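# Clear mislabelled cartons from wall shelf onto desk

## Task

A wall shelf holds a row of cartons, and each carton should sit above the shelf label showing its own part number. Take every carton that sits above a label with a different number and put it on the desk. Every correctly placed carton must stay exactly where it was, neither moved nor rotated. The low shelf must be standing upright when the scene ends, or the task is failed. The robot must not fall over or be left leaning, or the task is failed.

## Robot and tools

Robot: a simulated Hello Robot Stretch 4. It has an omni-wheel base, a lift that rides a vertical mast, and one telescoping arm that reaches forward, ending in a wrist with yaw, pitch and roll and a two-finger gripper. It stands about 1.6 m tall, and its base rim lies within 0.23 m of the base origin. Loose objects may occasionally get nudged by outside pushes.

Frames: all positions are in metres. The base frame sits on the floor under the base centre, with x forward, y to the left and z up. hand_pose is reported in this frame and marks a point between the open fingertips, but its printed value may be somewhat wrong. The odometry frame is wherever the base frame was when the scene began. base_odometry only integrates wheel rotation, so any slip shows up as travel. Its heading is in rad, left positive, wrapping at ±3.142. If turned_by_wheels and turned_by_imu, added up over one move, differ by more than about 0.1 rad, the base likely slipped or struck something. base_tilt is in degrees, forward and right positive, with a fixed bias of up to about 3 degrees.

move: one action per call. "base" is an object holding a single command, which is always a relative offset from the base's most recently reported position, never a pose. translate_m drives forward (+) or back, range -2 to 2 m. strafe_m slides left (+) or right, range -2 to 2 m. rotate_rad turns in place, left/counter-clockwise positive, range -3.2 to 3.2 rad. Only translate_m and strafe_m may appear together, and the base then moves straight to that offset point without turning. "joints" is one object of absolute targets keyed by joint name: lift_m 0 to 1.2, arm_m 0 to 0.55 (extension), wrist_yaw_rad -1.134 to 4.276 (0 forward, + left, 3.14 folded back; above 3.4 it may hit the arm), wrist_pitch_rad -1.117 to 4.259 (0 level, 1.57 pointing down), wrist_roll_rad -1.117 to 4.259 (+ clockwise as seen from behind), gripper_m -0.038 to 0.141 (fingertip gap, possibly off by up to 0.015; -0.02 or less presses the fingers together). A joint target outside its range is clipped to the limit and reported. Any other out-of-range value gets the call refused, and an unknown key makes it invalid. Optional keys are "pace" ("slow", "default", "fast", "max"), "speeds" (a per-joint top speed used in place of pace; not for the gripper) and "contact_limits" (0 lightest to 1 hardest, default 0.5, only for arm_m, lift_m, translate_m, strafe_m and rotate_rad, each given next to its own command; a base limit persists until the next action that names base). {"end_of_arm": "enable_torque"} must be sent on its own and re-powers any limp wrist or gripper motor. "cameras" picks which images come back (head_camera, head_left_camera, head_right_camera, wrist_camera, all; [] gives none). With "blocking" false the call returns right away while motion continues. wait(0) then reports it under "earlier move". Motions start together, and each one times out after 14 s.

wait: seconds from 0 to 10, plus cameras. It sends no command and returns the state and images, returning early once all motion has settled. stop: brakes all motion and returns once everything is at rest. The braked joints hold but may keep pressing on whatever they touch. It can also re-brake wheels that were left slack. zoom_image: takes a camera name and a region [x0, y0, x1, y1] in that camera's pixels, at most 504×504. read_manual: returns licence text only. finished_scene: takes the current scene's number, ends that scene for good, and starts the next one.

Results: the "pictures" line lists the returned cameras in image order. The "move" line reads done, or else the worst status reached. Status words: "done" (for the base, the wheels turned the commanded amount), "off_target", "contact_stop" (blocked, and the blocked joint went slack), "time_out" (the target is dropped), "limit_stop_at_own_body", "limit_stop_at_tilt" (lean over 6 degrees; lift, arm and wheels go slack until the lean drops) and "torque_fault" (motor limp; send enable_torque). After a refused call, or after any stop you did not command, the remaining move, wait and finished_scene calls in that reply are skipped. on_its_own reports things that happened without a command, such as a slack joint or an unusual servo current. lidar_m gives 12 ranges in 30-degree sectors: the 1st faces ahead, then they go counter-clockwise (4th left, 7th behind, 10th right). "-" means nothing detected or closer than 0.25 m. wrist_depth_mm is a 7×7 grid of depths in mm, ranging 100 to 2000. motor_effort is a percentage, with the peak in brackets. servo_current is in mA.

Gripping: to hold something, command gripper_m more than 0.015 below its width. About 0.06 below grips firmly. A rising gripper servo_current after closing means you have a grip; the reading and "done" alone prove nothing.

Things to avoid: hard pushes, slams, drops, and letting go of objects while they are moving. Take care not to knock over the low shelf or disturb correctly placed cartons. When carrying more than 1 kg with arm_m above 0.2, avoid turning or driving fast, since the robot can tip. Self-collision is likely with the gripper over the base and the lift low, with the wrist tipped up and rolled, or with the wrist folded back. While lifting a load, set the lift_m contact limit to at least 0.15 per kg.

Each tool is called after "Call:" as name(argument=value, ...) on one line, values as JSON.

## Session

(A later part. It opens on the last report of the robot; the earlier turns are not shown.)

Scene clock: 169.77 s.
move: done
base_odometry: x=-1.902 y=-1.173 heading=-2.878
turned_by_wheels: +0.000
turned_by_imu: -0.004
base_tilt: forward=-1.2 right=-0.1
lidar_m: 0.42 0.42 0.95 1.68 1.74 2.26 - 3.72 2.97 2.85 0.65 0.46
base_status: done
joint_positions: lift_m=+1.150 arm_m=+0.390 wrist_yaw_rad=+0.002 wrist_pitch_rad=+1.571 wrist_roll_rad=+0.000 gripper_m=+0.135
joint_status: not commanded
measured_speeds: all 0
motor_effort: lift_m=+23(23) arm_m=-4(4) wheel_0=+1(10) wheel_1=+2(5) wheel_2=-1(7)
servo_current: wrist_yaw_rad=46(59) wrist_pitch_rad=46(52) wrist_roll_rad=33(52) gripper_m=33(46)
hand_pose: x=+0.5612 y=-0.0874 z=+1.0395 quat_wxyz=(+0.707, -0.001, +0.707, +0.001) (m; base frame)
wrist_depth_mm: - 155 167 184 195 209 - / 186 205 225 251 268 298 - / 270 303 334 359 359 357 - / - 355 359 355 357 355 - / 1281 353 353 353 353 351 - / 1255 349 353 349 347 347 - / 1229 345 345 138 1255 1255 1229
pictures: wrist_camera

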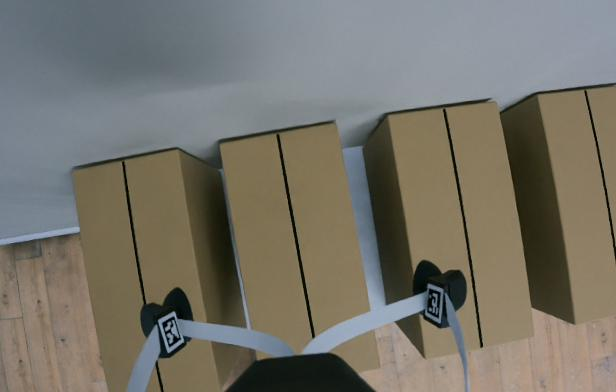

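Call:
move(base={"rotate_rad":0.025}, pace="slow", cameras=[])

Call:
move(base={"strafe_m":-0.013}, joints={"arm_m":0.395}, pace="slow", cameras=[])

Call:
move(joints={"lift_m":1.05,"gripper_m":0.115}, pace="slow", cameras=["wrist_camera"])

Call:
zoom_image(camera="wrist_camera", region=[100, 220, 300, 392])

Call:
zoom_image(camera="wrist_camera", region=[300, 220, 500, 392])

Scene clock: 181.23 s.
move: done
base_odometry: x=-1.902 y=-1.173 heading=-2.853
turned_by_wheels: +0.025
turned_by_imu: +0.023
base_tilt: forward=-1.1 right=-0.1
lidar_m: 0.42 0.44 0.93 1.68 1.77 2.29 - 3.68 2.96 2.87 0.64 0.45
base_status: done
joint_positions: lift_m=+1.150 arm_m=+0.390 wrist_yaw_rad=+0.002 wrist_pitch_rad=+1.571 wrist_roll_rad=+0.000 gripper_m=+0.135
joint_status: not commanded
measured_speeds: all 0
motor_effort: lift_m=+23(23) arm_m=-4(4) wheel_0=+0(6) wheel_1=-2(2) wheel_2=+0(6)
servo_current: wrist_yaw_rad=20(46) wrist_pitch_rad=39(46) wrist_roll_rad=26(46) gripper_m=26(52)
hand_pose: x=+0.5612 y=-0.0874 z=+1.0395 quat_wxyz=(+0.707, -0.001, +0.707, +0.001) (m; base frame)
wrist_depth_mm: 138 149 166 177 181 189 - / 187 205 218 245 265 282 - / 274 312 340 357 359 359 - / - 355 357 355 357 355 - / 1255 355 355 351 353 353 - / 1255 349 349 349 349 347 - / 1229 347 345 138 1229 1255 1255
pictures: none
No camera images: "cameras" was empty.

Scene clock: 182.20 s.
move: done
base_odometry: x=-1.906 y=-1.161 heading=-2.853
turned_by_wheels: +0.000
turned_by_imu: +0.000
base_tilt: forward=-1.0 right=+0.0
lidar_m: 0.42 0.44 0.97 1.68 1.77 2.38 - 3.58 2.92 2.83 0.65 0.43
base_status: done
joint_positions: lift_m=+1.150 arm_m=+0.395 wrist_yaw_rad=+0.002 wrist_pitch_rad=+1.571 wrist_roll_rad=+0.000 gripper_m=+0.135
joint_status: all done
measured_speeds: all 0
motor_effort: lift_m=+23(23) arm_m=+5(6) wheel_0=+1(8) wheel_1=+0(6) wheel_2=+0(2)
servo_current: wrist_yaw_rad=39(65) wrist_pitch_rad=46(46) wrist_roll_rad=33(46) gripper_m=33(39)
hand_pose: x=+0.5661 y=-0.0874 z=+1.0395 quat_wxyz=(+0.707, -0.001, +0.707, +0.001) (m; base frame)
wrist_depth_mm: 135 145 156 162 177 187 - / 177 191 209 233 255 273 287 / 266 291 322 357 359 357 - / - 357 357 355 357 355 - / 1281 353 355 353 355 351 - / 1255 349 353 351 347 347 - / 1229 349 345 138 355 347 1255
pictures: none
No camera images: "cameras" was empty.

Scene clock: 183.90 s.
move: done
base_odometry: x=-1.906 y=-1.161 heading=-2.853
turned_by_wheels: +0.000
turned_by_imu: -0.001
base_tilt: forward=-1.2 right=-0.1
lidar_m: 0.42 0.43 0.97 1.67 1.78 2.36 - 3.59 2.94 2.78 0.64 0.45
base_status: not commanded
joint_positions: lift_m=+1.050 arm_m=+0.395 wrist_yaw_rad=+0.002 wrist_pitch_rad=+1.571 wrist_roll_rad=+0.000 gripper_m=+0.115
joint_status: all done
measured_speeds: all 0
motor_effort: lift_m=+15(21) arm_m=+5(5) wheel_0=+1(1) wheel_1=+0(1) wheel_2=+1(1)
servo_current: wrist_yaw_rad=46(72) wrist_pitch_rad=46(59) wrist_roll_rad=26(52) gripper_m=26(72)
hand_pose: x=+0.5661 y=-0.0874 z=+0.9402 quat_wxyz=(+0.707, -0.001, +0.707, +0.001) (m; base frame)
wrist_depth_mm: 135 145 156 162 176 180 - / 177 191 209 233 255 259 262 / 258 258 258 258 306 258 257 / 256 257 256 255 300 254 255 / 253 254 255 253 278 252 253 / 251 253 251 251 196 251 251 / 249 249 271 - 312 248 -
pictures: wrist_camera

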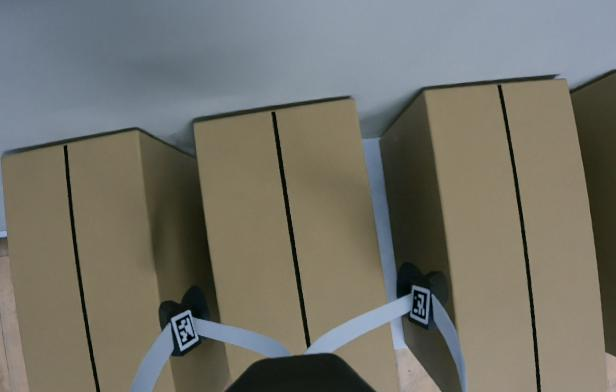

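Scaled by 2.520.

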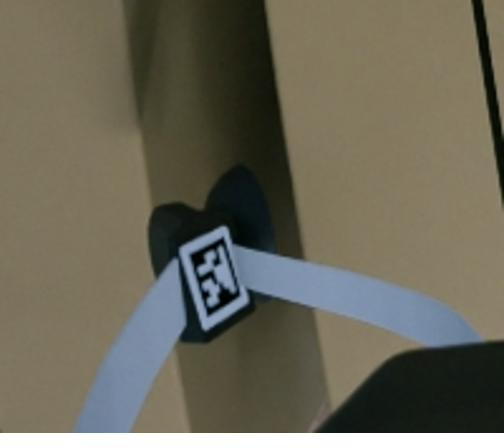

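Scaled by 2.520.

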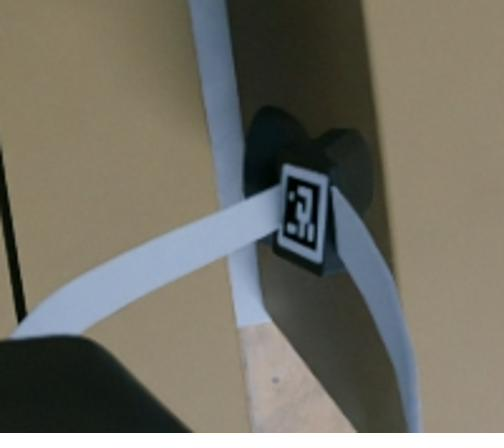

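Matches the good alignment. Grip.

Call:
move(joints={"lift_m":1.012}, speeds={"lift_m":0.04}, contact_limits={"lift_m":0.1}, cameras=["wrist_camera"])

Call:
move(joints={"gripper_m":0.055}, cameras=["wrist_camera"])

Call:
move(joints={"lift_m":1.15}, speeds={"lift_m":0.05}, cameras=["wrist_camera"])

Call:
move(base={"translate_m":-0.65}, joints={"arm_m":0.2}, pace="slow", cameras=["head_camera","head_right_camera"])

Call:
move(base={"rotate_rad":3.18}, pace="slow", cameras=[])

Call:
move(base={"translate_m":1.95,"strafe_m":0.25}, cameras=["head_camera"])

Scene clock: 195.23 s.
move: done
base_odometry: x=-1.906 y=-1.161 heading=-2.853
turned_by_wheels: +0.000
turned_by_imu: -0.002
base_tilt: forward=-1.1 right=-0.1
lidar_m: 0.42 0.46 0.96 1.67 1.78 2.34 - 3.60 2.94 2.84 0.62 0.45
base_status: not commanded
joint_positions: lift_m=+1.012 arm_m=+0.395 wrist_yaw_rad=+0.002 wrist_pitch_rad=+1.571 wrist_roll_rad=+0.000 gripper_m=+0.115
joint_status: all done
measured_speeds: all 0
motor_effort: lift_m=+13(18) arm_m=+5(5) wheel_0=+1(1) wheel_1=-1(1) wheel_2=+1(1)
servo_current: wrist_yaw_rad=59(59) wrist_pitch_rad=46(52) wrist_roll_rad=46(46) gripper_m=39(52)
contact_limits: lift_m 0.1
hand_pose: x=+0.5661 y=-0.0874 z=+0.9023 quat_wxyz=(+0.707, -0.001, +0.707, +0.001) (m; base frame)
wrist_depth_mm: 135 146 155 160 175 179 - / 176 191 209 222 239 222 222 / 220 245 220 221 260 220 220 / 219 235 219 218 274 218 218 / 216 224 217 216 217 216 216 / 214 215 215 214 213 213 213 / 213 212 213 131 213 212 -
pictures: wrist_camera

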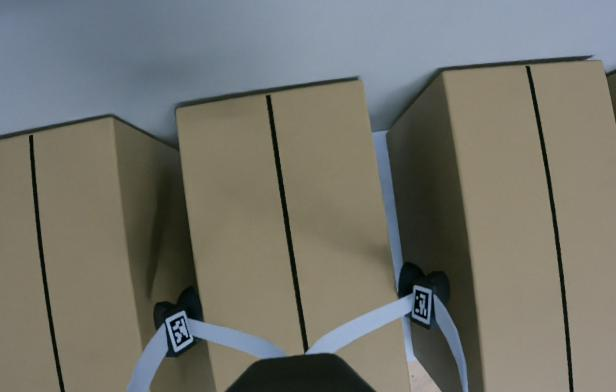

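Scene clock: 196.73 s.
move: done
base_odometry: x=-1.906 y=-1.161 heading=-2.853
turned_by_wheels: +0.000
turned_by_imu: -0.001
base_tilt: forward=-1.1 right=+0.0
lidar_m: 0.40 0.42 0.95 1.68 1.76 2.36 - 3.65 2.94 2.85 0.66 0.45
base_status: not commanded
joint_positions: lift_m=+1.012 arm_m=+0.395 wrist_yaw_rad=+0.002 wrist_pitch_rad=+1.571 wrist_roll_rad=+0.000 gripper_m=+0.056
joint_status: all done
measured_speeds: all 0
motor_effort: lift_m=+18(18) arm_m=+5(5) wheel_0=+1(1) wheel_1=+0(1) wheel_2=+0(1)
servo_current: wrist_yaw_rad=52(59) wrist_pitch_rad=39(46) wrist_roll_rad=26(52) gripper_m=85(221)
contact_limits: lift_m 0.1
hand_pose: x=+0.5661 y=-0.0874 z=+0.9020 quat_wxyz=(+0.707, -0.001, +0.707, +0.001) (m; base frame)
wrist_depth_mm: 136 146 157 163 178 181 - / 179 196 206 206 236 220 219 / 219 244 204 204 253 218 217 / 216 236 203 202 271 216 216 / 215 229 200 200 200 214 213 / 213 212 198 198 197 176 - / 211 173 195 196 195 211 -
pictures: wrist_camera

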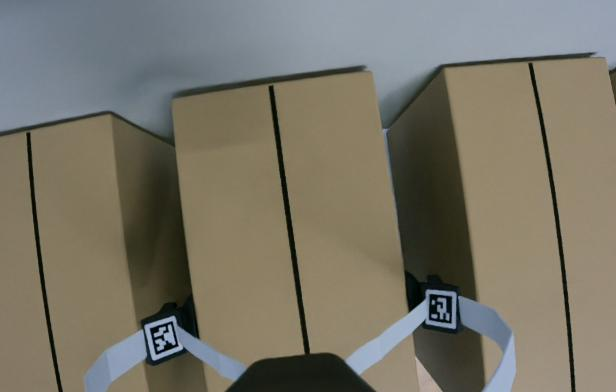

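Scene clock: 199.93 s.
move: done
base_odometry: x=-1.906 y=-1.161 heading=-2.853
turned_by_wheels: +0.000
turned_by_imu: -0.001
base_tilt: forward=-1.1 right=+0.0
lidar_m: 0.41 0.42 0.94 1.69 1.78 2.38 - 3.59 2.97 2.82 0.64 0.45
base_status: not commanded
joint_positions: lift_m=+1.149 arm_m=+0.395 wrist_yaw_rad=+0.002 wrist_pitch_rad=+1.571 wrist_roll_rad=+0.000 gripper_m=+0.056
joint_status: all done
measured_speeds: all 0
motor_effort: lift_m=+26(32) arm_m=+5(5) wheel_0=+1(1) wheel_1=+0(1) wheel_2=+1(1)
servo_current: wrist_yaw_rad=52(65) wrist_pitch_rad=46(52) wrist_roll_rad=39(46) gripper_m=85(104)
hand_pose: x=+0.5661 y=-0.0874 z=+1.0393 quat_wxyz=(+0.707, -0.001, +0.707, +0.001) (m; base frame)
wrist_depth_mm: 136 146 157 163 178 181 - / 179 196 206 207 236 276 289 / 264 294 205 204 357 355 - / - 355 202 202 353 353 - / 1281 351 200 200 200 351 - / 1255 349 198 197 196 175 - / 1255 173 196 196 194 345 -
pictures: wrist_camera

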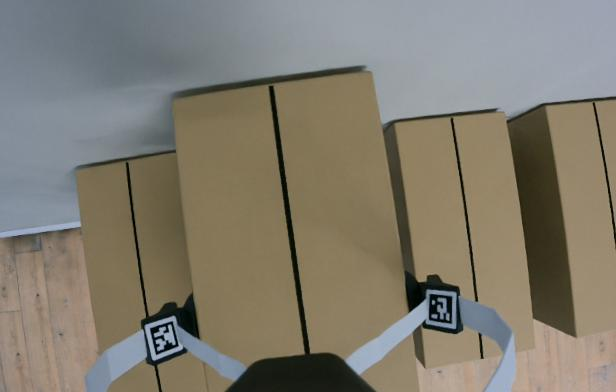

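Scene clock: 207.70 s.
move: done
base_odometry: x=-1.283 y=-0.976 heading=-2.853
turned_by_wheels: +0.000
turned_by_imu: -0.002
base_tilt: forward=-1.1 right=+0.0
lidar_m: 0.25 1.35 1.75 1.67 1.74 2.34 - 4.19 2.65 2.85 1.93 0.25
base_status: done
joint_positions: lift_m=+1.149 arm_m=+0.200 wrist_yaw_rad=+0.002 wrist_pitch_rad=+1.571 wrist_roll_rad=+0.000 gripper_m=+0.056
joint_status: all done
measured_speeds: all 0
motor_effort: lift_m=+26(26) arm_m=-5(7) wheel_0=+0(8) wheel_1=-1(5) wheel_2=+1(7)
servo_current: wrist_yaw_rad=26(65) wrist_pitch_rad=39(52) wrist_roll_rad=39(52) gripper_m=85(98)
hand_pose: x=+0.3713 y=-0.0874 z=+1.0393 quat_wxyz=(+0.707, -0.001, +0.707, +0.001) (m; base frame)
wrist_depth_mm: 1336 1336 1336 1308 1336 1336 1308 / 1281 1308 1281 206 1308 1281 1308 / 1308 1308 205 205 1281 1308 1281 / 1281 1281 202 202 203 1281 1281 / 1255 1281 200 201 200 1255 1281 / 1255 1255 198 197 196 173 1255 / 1281 178 195 196 151 1229 -
pictures: head_camera, head_right_camera

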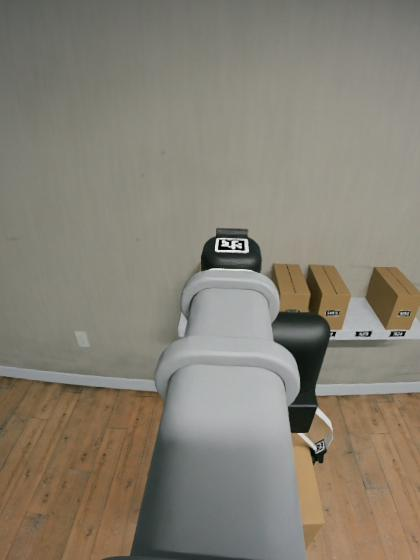

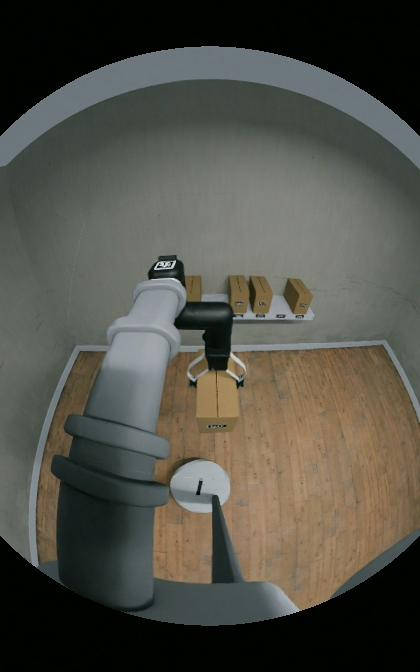

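Scene clock: 212.17 s.
move: done
base_odometry: x=-1.283 y=-0.976 heading=+0.327
turned_by_wheels: +3.180
turned_by_imu: +3.139
base_tilt: forward=-1.1 right=-0.1
lidar_m: 0.25 4.01 2.67 2.87 1.92 1.13 1.08 1.40 1.71 1.66 1.72 0.25
base_status: done
joint_positions: lift_m=+1.149 arm_m=+0.200 wrist_yaw_rad=+0.002 wrist_pitch_rad=+1.571 wrist_roll_rad=+0.000 gripper_m=+0.056
joint_status: not commanded
measured_speeds: all 0
motor_effort: lift_m=+26(26) arm_m=-5(5) wheel_0=-1(9) wheel_1=-2(5) wheel_2=-1(6)
servo_current: wrist_yaw_rad=39(72) wrist_pitch_rad=39(52) wrist_roll_rad=39(52) gripper_m=78(98)
hand_pose: x=+0.3712 y=-0.0874 z=+1.0393 quat_wxyz=(+0.707, -0.001, +0.707, +0.001) (m; base frame)
wrist_depth_mm: 1336 1308 1308 1308 1336 1308 1308 / 1308 1308 1336 207 1281 1308 1281 / 1308 1308 205 204 1308 1308 1281 / 1308 1281 203 202 203 1281 1281 / 1281 1281 200 200 200 1255 1255 / 1255 1255 198 198 197 172 1255 / 1255 173 195 196 151 1255 -
pictures: none
No camera images: "cameras" was empty.

Scene clock: 220.20 s.
move: done
base_odometry: x=+0.484 y=-0.113 heading=+0.327
turned_by_wheels: +0.000
turned_by_imu: -0.006
base_tilt: forward=-0.9 right=-0.1
lidar_m: 0.25 2.11 2.67 2.19 2.32 3.43 3.35 2.76 2.00 1.94 2.00 0.25
base_status: done
joint_positions: lift_m=+1.149 arm_m=+0.200 wrist_yaw_rad=+0.002 wrist_pitch_rad=+1.571 wrist_roll_rad=+0.000 gripper_m=+0.056
joint_status: not commanded
measured_speeds: all 0
motor_effort: lift_m=+26(26) arm_m=-4(5) wheel_0=+0(10) wheel_1=+0(7) wheel_2=+0(11)
servo_current: wrist_yaw_rad=39(65) wrist_pitch_rad=39(52) wrist_roll_rad=33(52) gripper_m=85(98)
hand_pose: x=+0.3712 y=-0.0874 z=+1.0393 quat_wxyz=(+0.707, -0.001, +0.707, +0.001) (m; base frame)
wrist_depth_mm: 1336 1336 1336 1308 1308 1336 1308 / 1308 1308 1308 207 1281 1308 1308 / 1308 1308 205 204 1281 1281 1308 / 1281 1281 202 202 203 1308 1281 / 1281 1255 200 200 200 1255 1281 / 1281 1255 198 198 197 173 1281 / 1255 173 195 195 151 1255 -
pictures: head_camera

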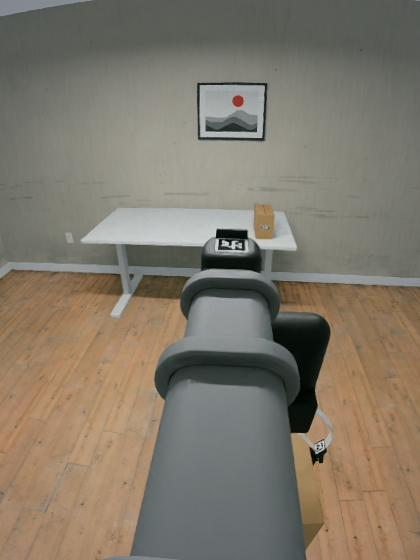

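Call:
move(base={"translate_m":1.52,"strafe_m":0.15}, cameras=[])

Call:
move(joints={"arm_m":0.52,"lift_m":1.03}, pace="slow", cameras=["head_right_camera"])

Call:
move(joints={"lift_m":0.9}, speeds={"lift_m":0.03}, contact_limits={"lift_m":0.05}, cameras=["wrist_camera","head_right_camera"])

Scene clock: 234.17 s.
move: done
base_odometry: x=+1.875 y=+0.518 heading=+0.327
turned_by_wheels: +0.000
turned_by_imu: -0.006
base_tilt: forward=-1.1 right=-0.1
lidar_m: 0.25 0.49 0.72 2.41 2.40 2.98 - 2.95 2.19 2.08 0.64 0.25
base_status: done
joint_positions: lift_m=+1.149 arm_m=+0.200 wrist_yaw_rad=+0.002 wrist_pitch_rad=+1.571 wrist_roll_rad=+0.000 gripper_m=+0.056
joint_status: not commanded
measured_speeds: all 0
motor_effort: lift_m=+26(26) arm_m=-4(4) wheel_0=+0(12) wheel_1=+0(7) wheel_2=+0(11)
servo_current: wrist_yaw_rad=26(59) wrist_pitch_rad=39(52) wrist_roll_rad=46(52) gripper_m=91(91)
hand_pose: x=+0.3712 y=-0.0874 z=+1.0393 quat_wxyz=(+0.707, -0.001, +0.707, +0.001) (m; base frame)
wrist_depth_mm: - - - - - 379 - / - - 207 206 208 459 - / - - 206 204 205 - - / - 1281 203 202 203 1281 1281 / 1281 1281 200 200 200 1255 1255 / 1255 1255 198 198 196 172 1281 / 1229 173 195 196 151 1255 -
pictures: none
No camera images: "cameras" was empty.

Scene clock: 238.63 s.
move: done
base_odometry: x=+1.875 y=+0.518 heading=+0.327
turned_by_wheels: +0.000
turned_by_imu: -0.002
base_tilt: forward=-1.1 right=-0.1
lidar_m: 0.44 0.49 0.69 2.40 2.41 3.03 - 2.97 2.19 2.12 0.62 0.47
base_status: not commanded
joint_positions: lift_m=+1.030 arm_m=+0.520 wrist_yaw_rad=+0.002 wrist_pitch_rad=+1.571 wrist_roll_rad=+0.000 gripper_m=+0.056
joint_status: all done
measured_speeds: all 0
motor_effort: lift_m=+18(26) arm_m=+5(6) wheel_0=+0(0) wheel_1=+0(1) wheel_2=-1(1)
servo_current: wrist_yaw_rad=33(72) wrist_pitch_rad=46(52) wrist_roll_rad=33(52) gripper_m=91(98)
hand_pose: x=+0.6911 y=-0.0874 z=+0.9200 quat_wxyz=(+0.707, -0.001, +0.707, +0.001) (m; base frame)
wrist_depth_mm: - - - - - - - / - - 207 206 - - - / - - 206 205 205 359 296 / - - 202 202 - 370 307 / - - 200 200 200 379 312 / - - 198 198 196 175 317 / - 162 195 196 151 - -
pictures: head_right_camera

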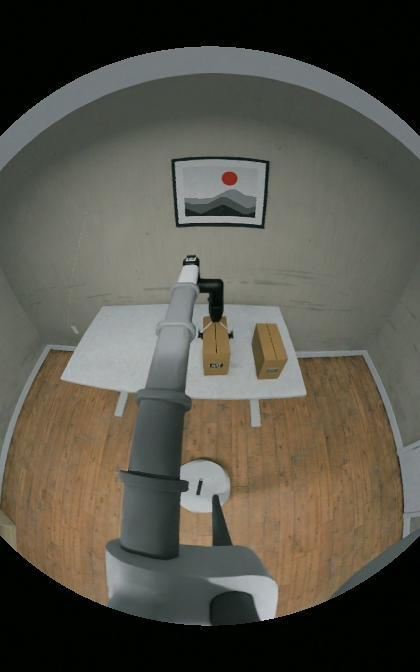

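Scene clock: 241.03 s.
move: contact_stop
base_odometry: x=+1.875 y=+0.518 heading=+0.327
turned_by_wheels: +0.000
turned_by_imu: -0.001
base_tilt: forward=-1.2 right=-0.1
lidar_m: 0.42 0.48 0.69 2.41 2.41 2.98 - 2.99 2.19 2.12 0.64 0.48
base_status: not commanded
joint_positions: lift_m=+0.982 arm_m=+0.520 wrist_yaw_rad=+0.002 wrist_pitch_rad=+1.571 wrist_roll_rad=+0.000 gripper_m=+0.056
joint_status: lift_m contact_stop (moved -0.048 of -0.130)
measured_speeds: all 0
on_its_own: lift_m is slack since a contact_stop (your +0.900 is given up)
motor_effort: lift_m=+19(21) arm_m=+4(5) wheel_0=+0(1) wheel_1=+0(1) wheel_2=-1(2)
servo_current: wrist_yaw_rad=39(59) wrist_pitch_rad=46(52) wrist_roll_rad=39(52) gripper_m=52(98)
contact_limits: lift_m 0.05
hand_pose: x=+0.6909 y=-0.0874 z=+0.8720 quat_wxyz=(+0.707, -0.001, +0.707, +0.001) (m; base frame)
wrist_depth_mm: - - - - - - - / - - 204 203 - - - / - - 202 202 202 353 297 / - - 200 200 - 364 306 / - - 198 198 198 - 314 / - - 196 197 196 172 317 / - 163 157 195 194 - -
pictures: head_right_camera, wrist_camera

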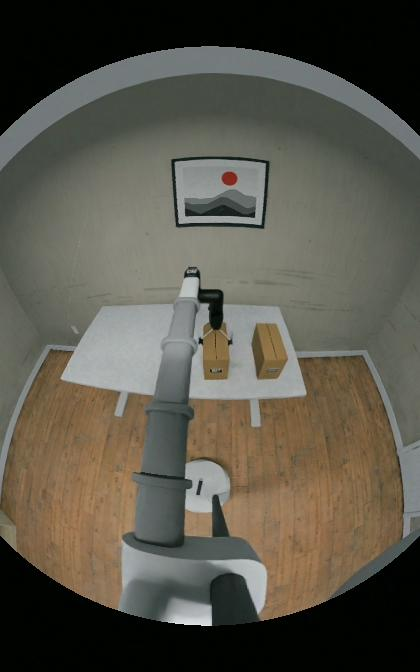

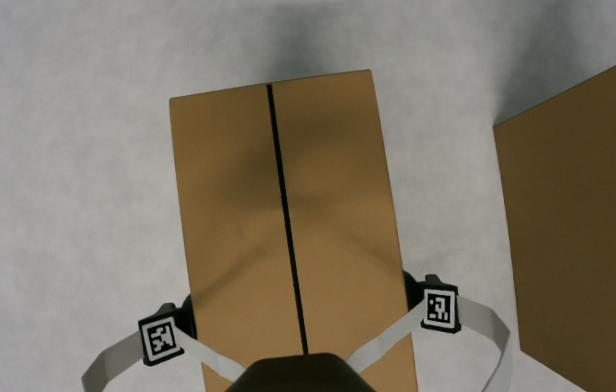

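Call:
move(joints={"lift_m":0.98,"gripper_m":0.125}, cameras=[])

Call:
move(joints={"lift_m":1.15}, pace="slow", cameras=["head_right_camera"])

Call:
move(base={"translate_m":-0.4}, cameras=[])

Call:
finished_scene(scene=2)

Scene clock: 246.50 s.
move: done
base_odometry: x=+1.875 y=+0.518 heading=+0.327
turned_by_wheels: +0.000
turned_by_imu: -0.002
base_tilt: forward=-1.1 right=+0.0
lidar_m: 0.45 0.51 0.70 2.41 2.40 2.97 - 2.98 2.21 2.07 0.65 0.48
base_status: not commanded
joint_positions: lift_m=+0.980 arm_m=+0.520 wrist_yaw_rad=+0.002 wrist_pitch_rad=+1.571 wrist_roll_rad=+0.000 gripper_m=+0.125
joint_status: all done
measured_speeds: all 0
motor_effort: lift_m=+14(18) arm_m=+4(4) wheel_0=+0(0) wheel_1=+0(1) wheel_2=-1(2)
servo_current: wrist_yaw_rad=39(78) wrist_pitch_rad=46(52) wrist_roll_rad=33(52) gripper_m=33(59)
hand_pose: x=+0.6909 y=-0.0874 z=+0.8702 quat_wxyz=(+0.707, -0.001, +0.707, +0.001) (m; base frame)
wrist_depth_mm: - - - - - - - / - - 202 202 - - - / - - 200 200 200 353 297 / - - 198 199 - 362 306 / - - 197 197 196 - 312 / - - 195 195 194 - 317 / - - 193 - 193 - -
pictures: none
No camera images: "cameras" was empty.

Scene clock: 248.67 s.
move: done
base_odometry: x=+1.875 y=+0.518 heading=+0.327
turned_by_wheels: +0.000
turned_by_imu: -0.001
base_tilt: forward=-1.1 right=-0.1
lidar_m: 0.44 0.47 0.71 2.41 2.39 3.01 - 2.98 2.16 2.11 0.65 0.47
base_status: not commanded
joint_positions: lift_m=+1.150 arm_m=+0.520 wrist_yaw_rad=+0.002 wrist_pitch_rad=+1.571 wrist_roll_rad=+0.000 gripper_m=+0.125
joint_status: all done
measured_speeds: all 0
motor_effort: lift_m=+23(28) arm_m=+4(4) wheel_0=+0(1) wheel_1=+0(1) wheel_2=-2(2)
servo_current: wrist_yaw_rad=26(59) wrist_pitch_rad=52(52) wrist_roll_rad=26(46) gripper_m=13(39)
hand_pose: x=+0.6909 y=-0.0874 z=+1.0395 quat_wxyz=(+0.707, -0.001, +0.707, +0.001) (m; base frame)
wrist_depth_mm: - - - - - - - / - - - - - - - / - - - 370 - 382 370 / - - 368 368 - 424 366 / - - 366 364 - 410 364 / - - 213 362 186 389 359 / - - - - - - -
pictures: head_right_camera

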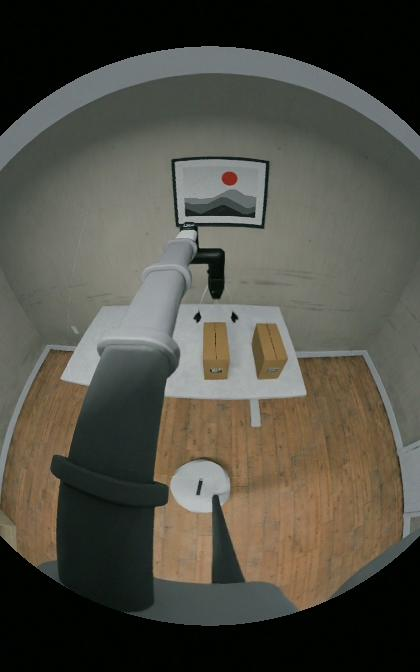

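Scene clock: 251.50 s.
move: done
base_odometry: x=+1.496 y=+0.389 heading=+0.327
turned_by_wheels: +0.000
turned_by_imu: +0.000
base_tilt: forward=-1.1 right=-0.1
lidar_m: 0.84 0.89 1.25 2.42 2.21 2.95 - 2.91 2.19 2.10 2.22 0.89
base_status: done
joint_positions: lift_m=+1.150 arm_m=+0.520 wrist_yaw_rad=+0.002 wrist_pitch_rad=+1.571 wrist_roll_rad=+0.000 gripper_m=+0.125
joint_status: not commanded
measured_speeds: all 0
motor_effort: lift_m=+23(24) arm_m=+4(4) wheel_0=-1(10) wheel_1=-1(6) wheel_2=+1(9)
servo_current: wrist_yaw_rad=26(78) wrist_pitch_rad=52(52) wrist_roll_rad=33(46) gripper_m=26(46)
hand_pose: x=+0.6909 y=-0.0874 z=+1.0395 quat_wxyz=(+0.707, -0.001, +0.707, +0.001) (m; base frame)
wrist_depth_mm: - - 421 452 - 469 - / - - - - - - - / - 1281 1308 1281 1281 1281 1281 / 1281 1281 1281 1308 1308 1281 1281 / 1281 1255 1281 1281 1281 1255 1255 / 1255 1255 1255 1255 199 1255 1281 / 1281 1255 1255 135 1255 1229 1255
pictures: none
No camera images: "cameras" was empty.

The scene is finished: the task was done.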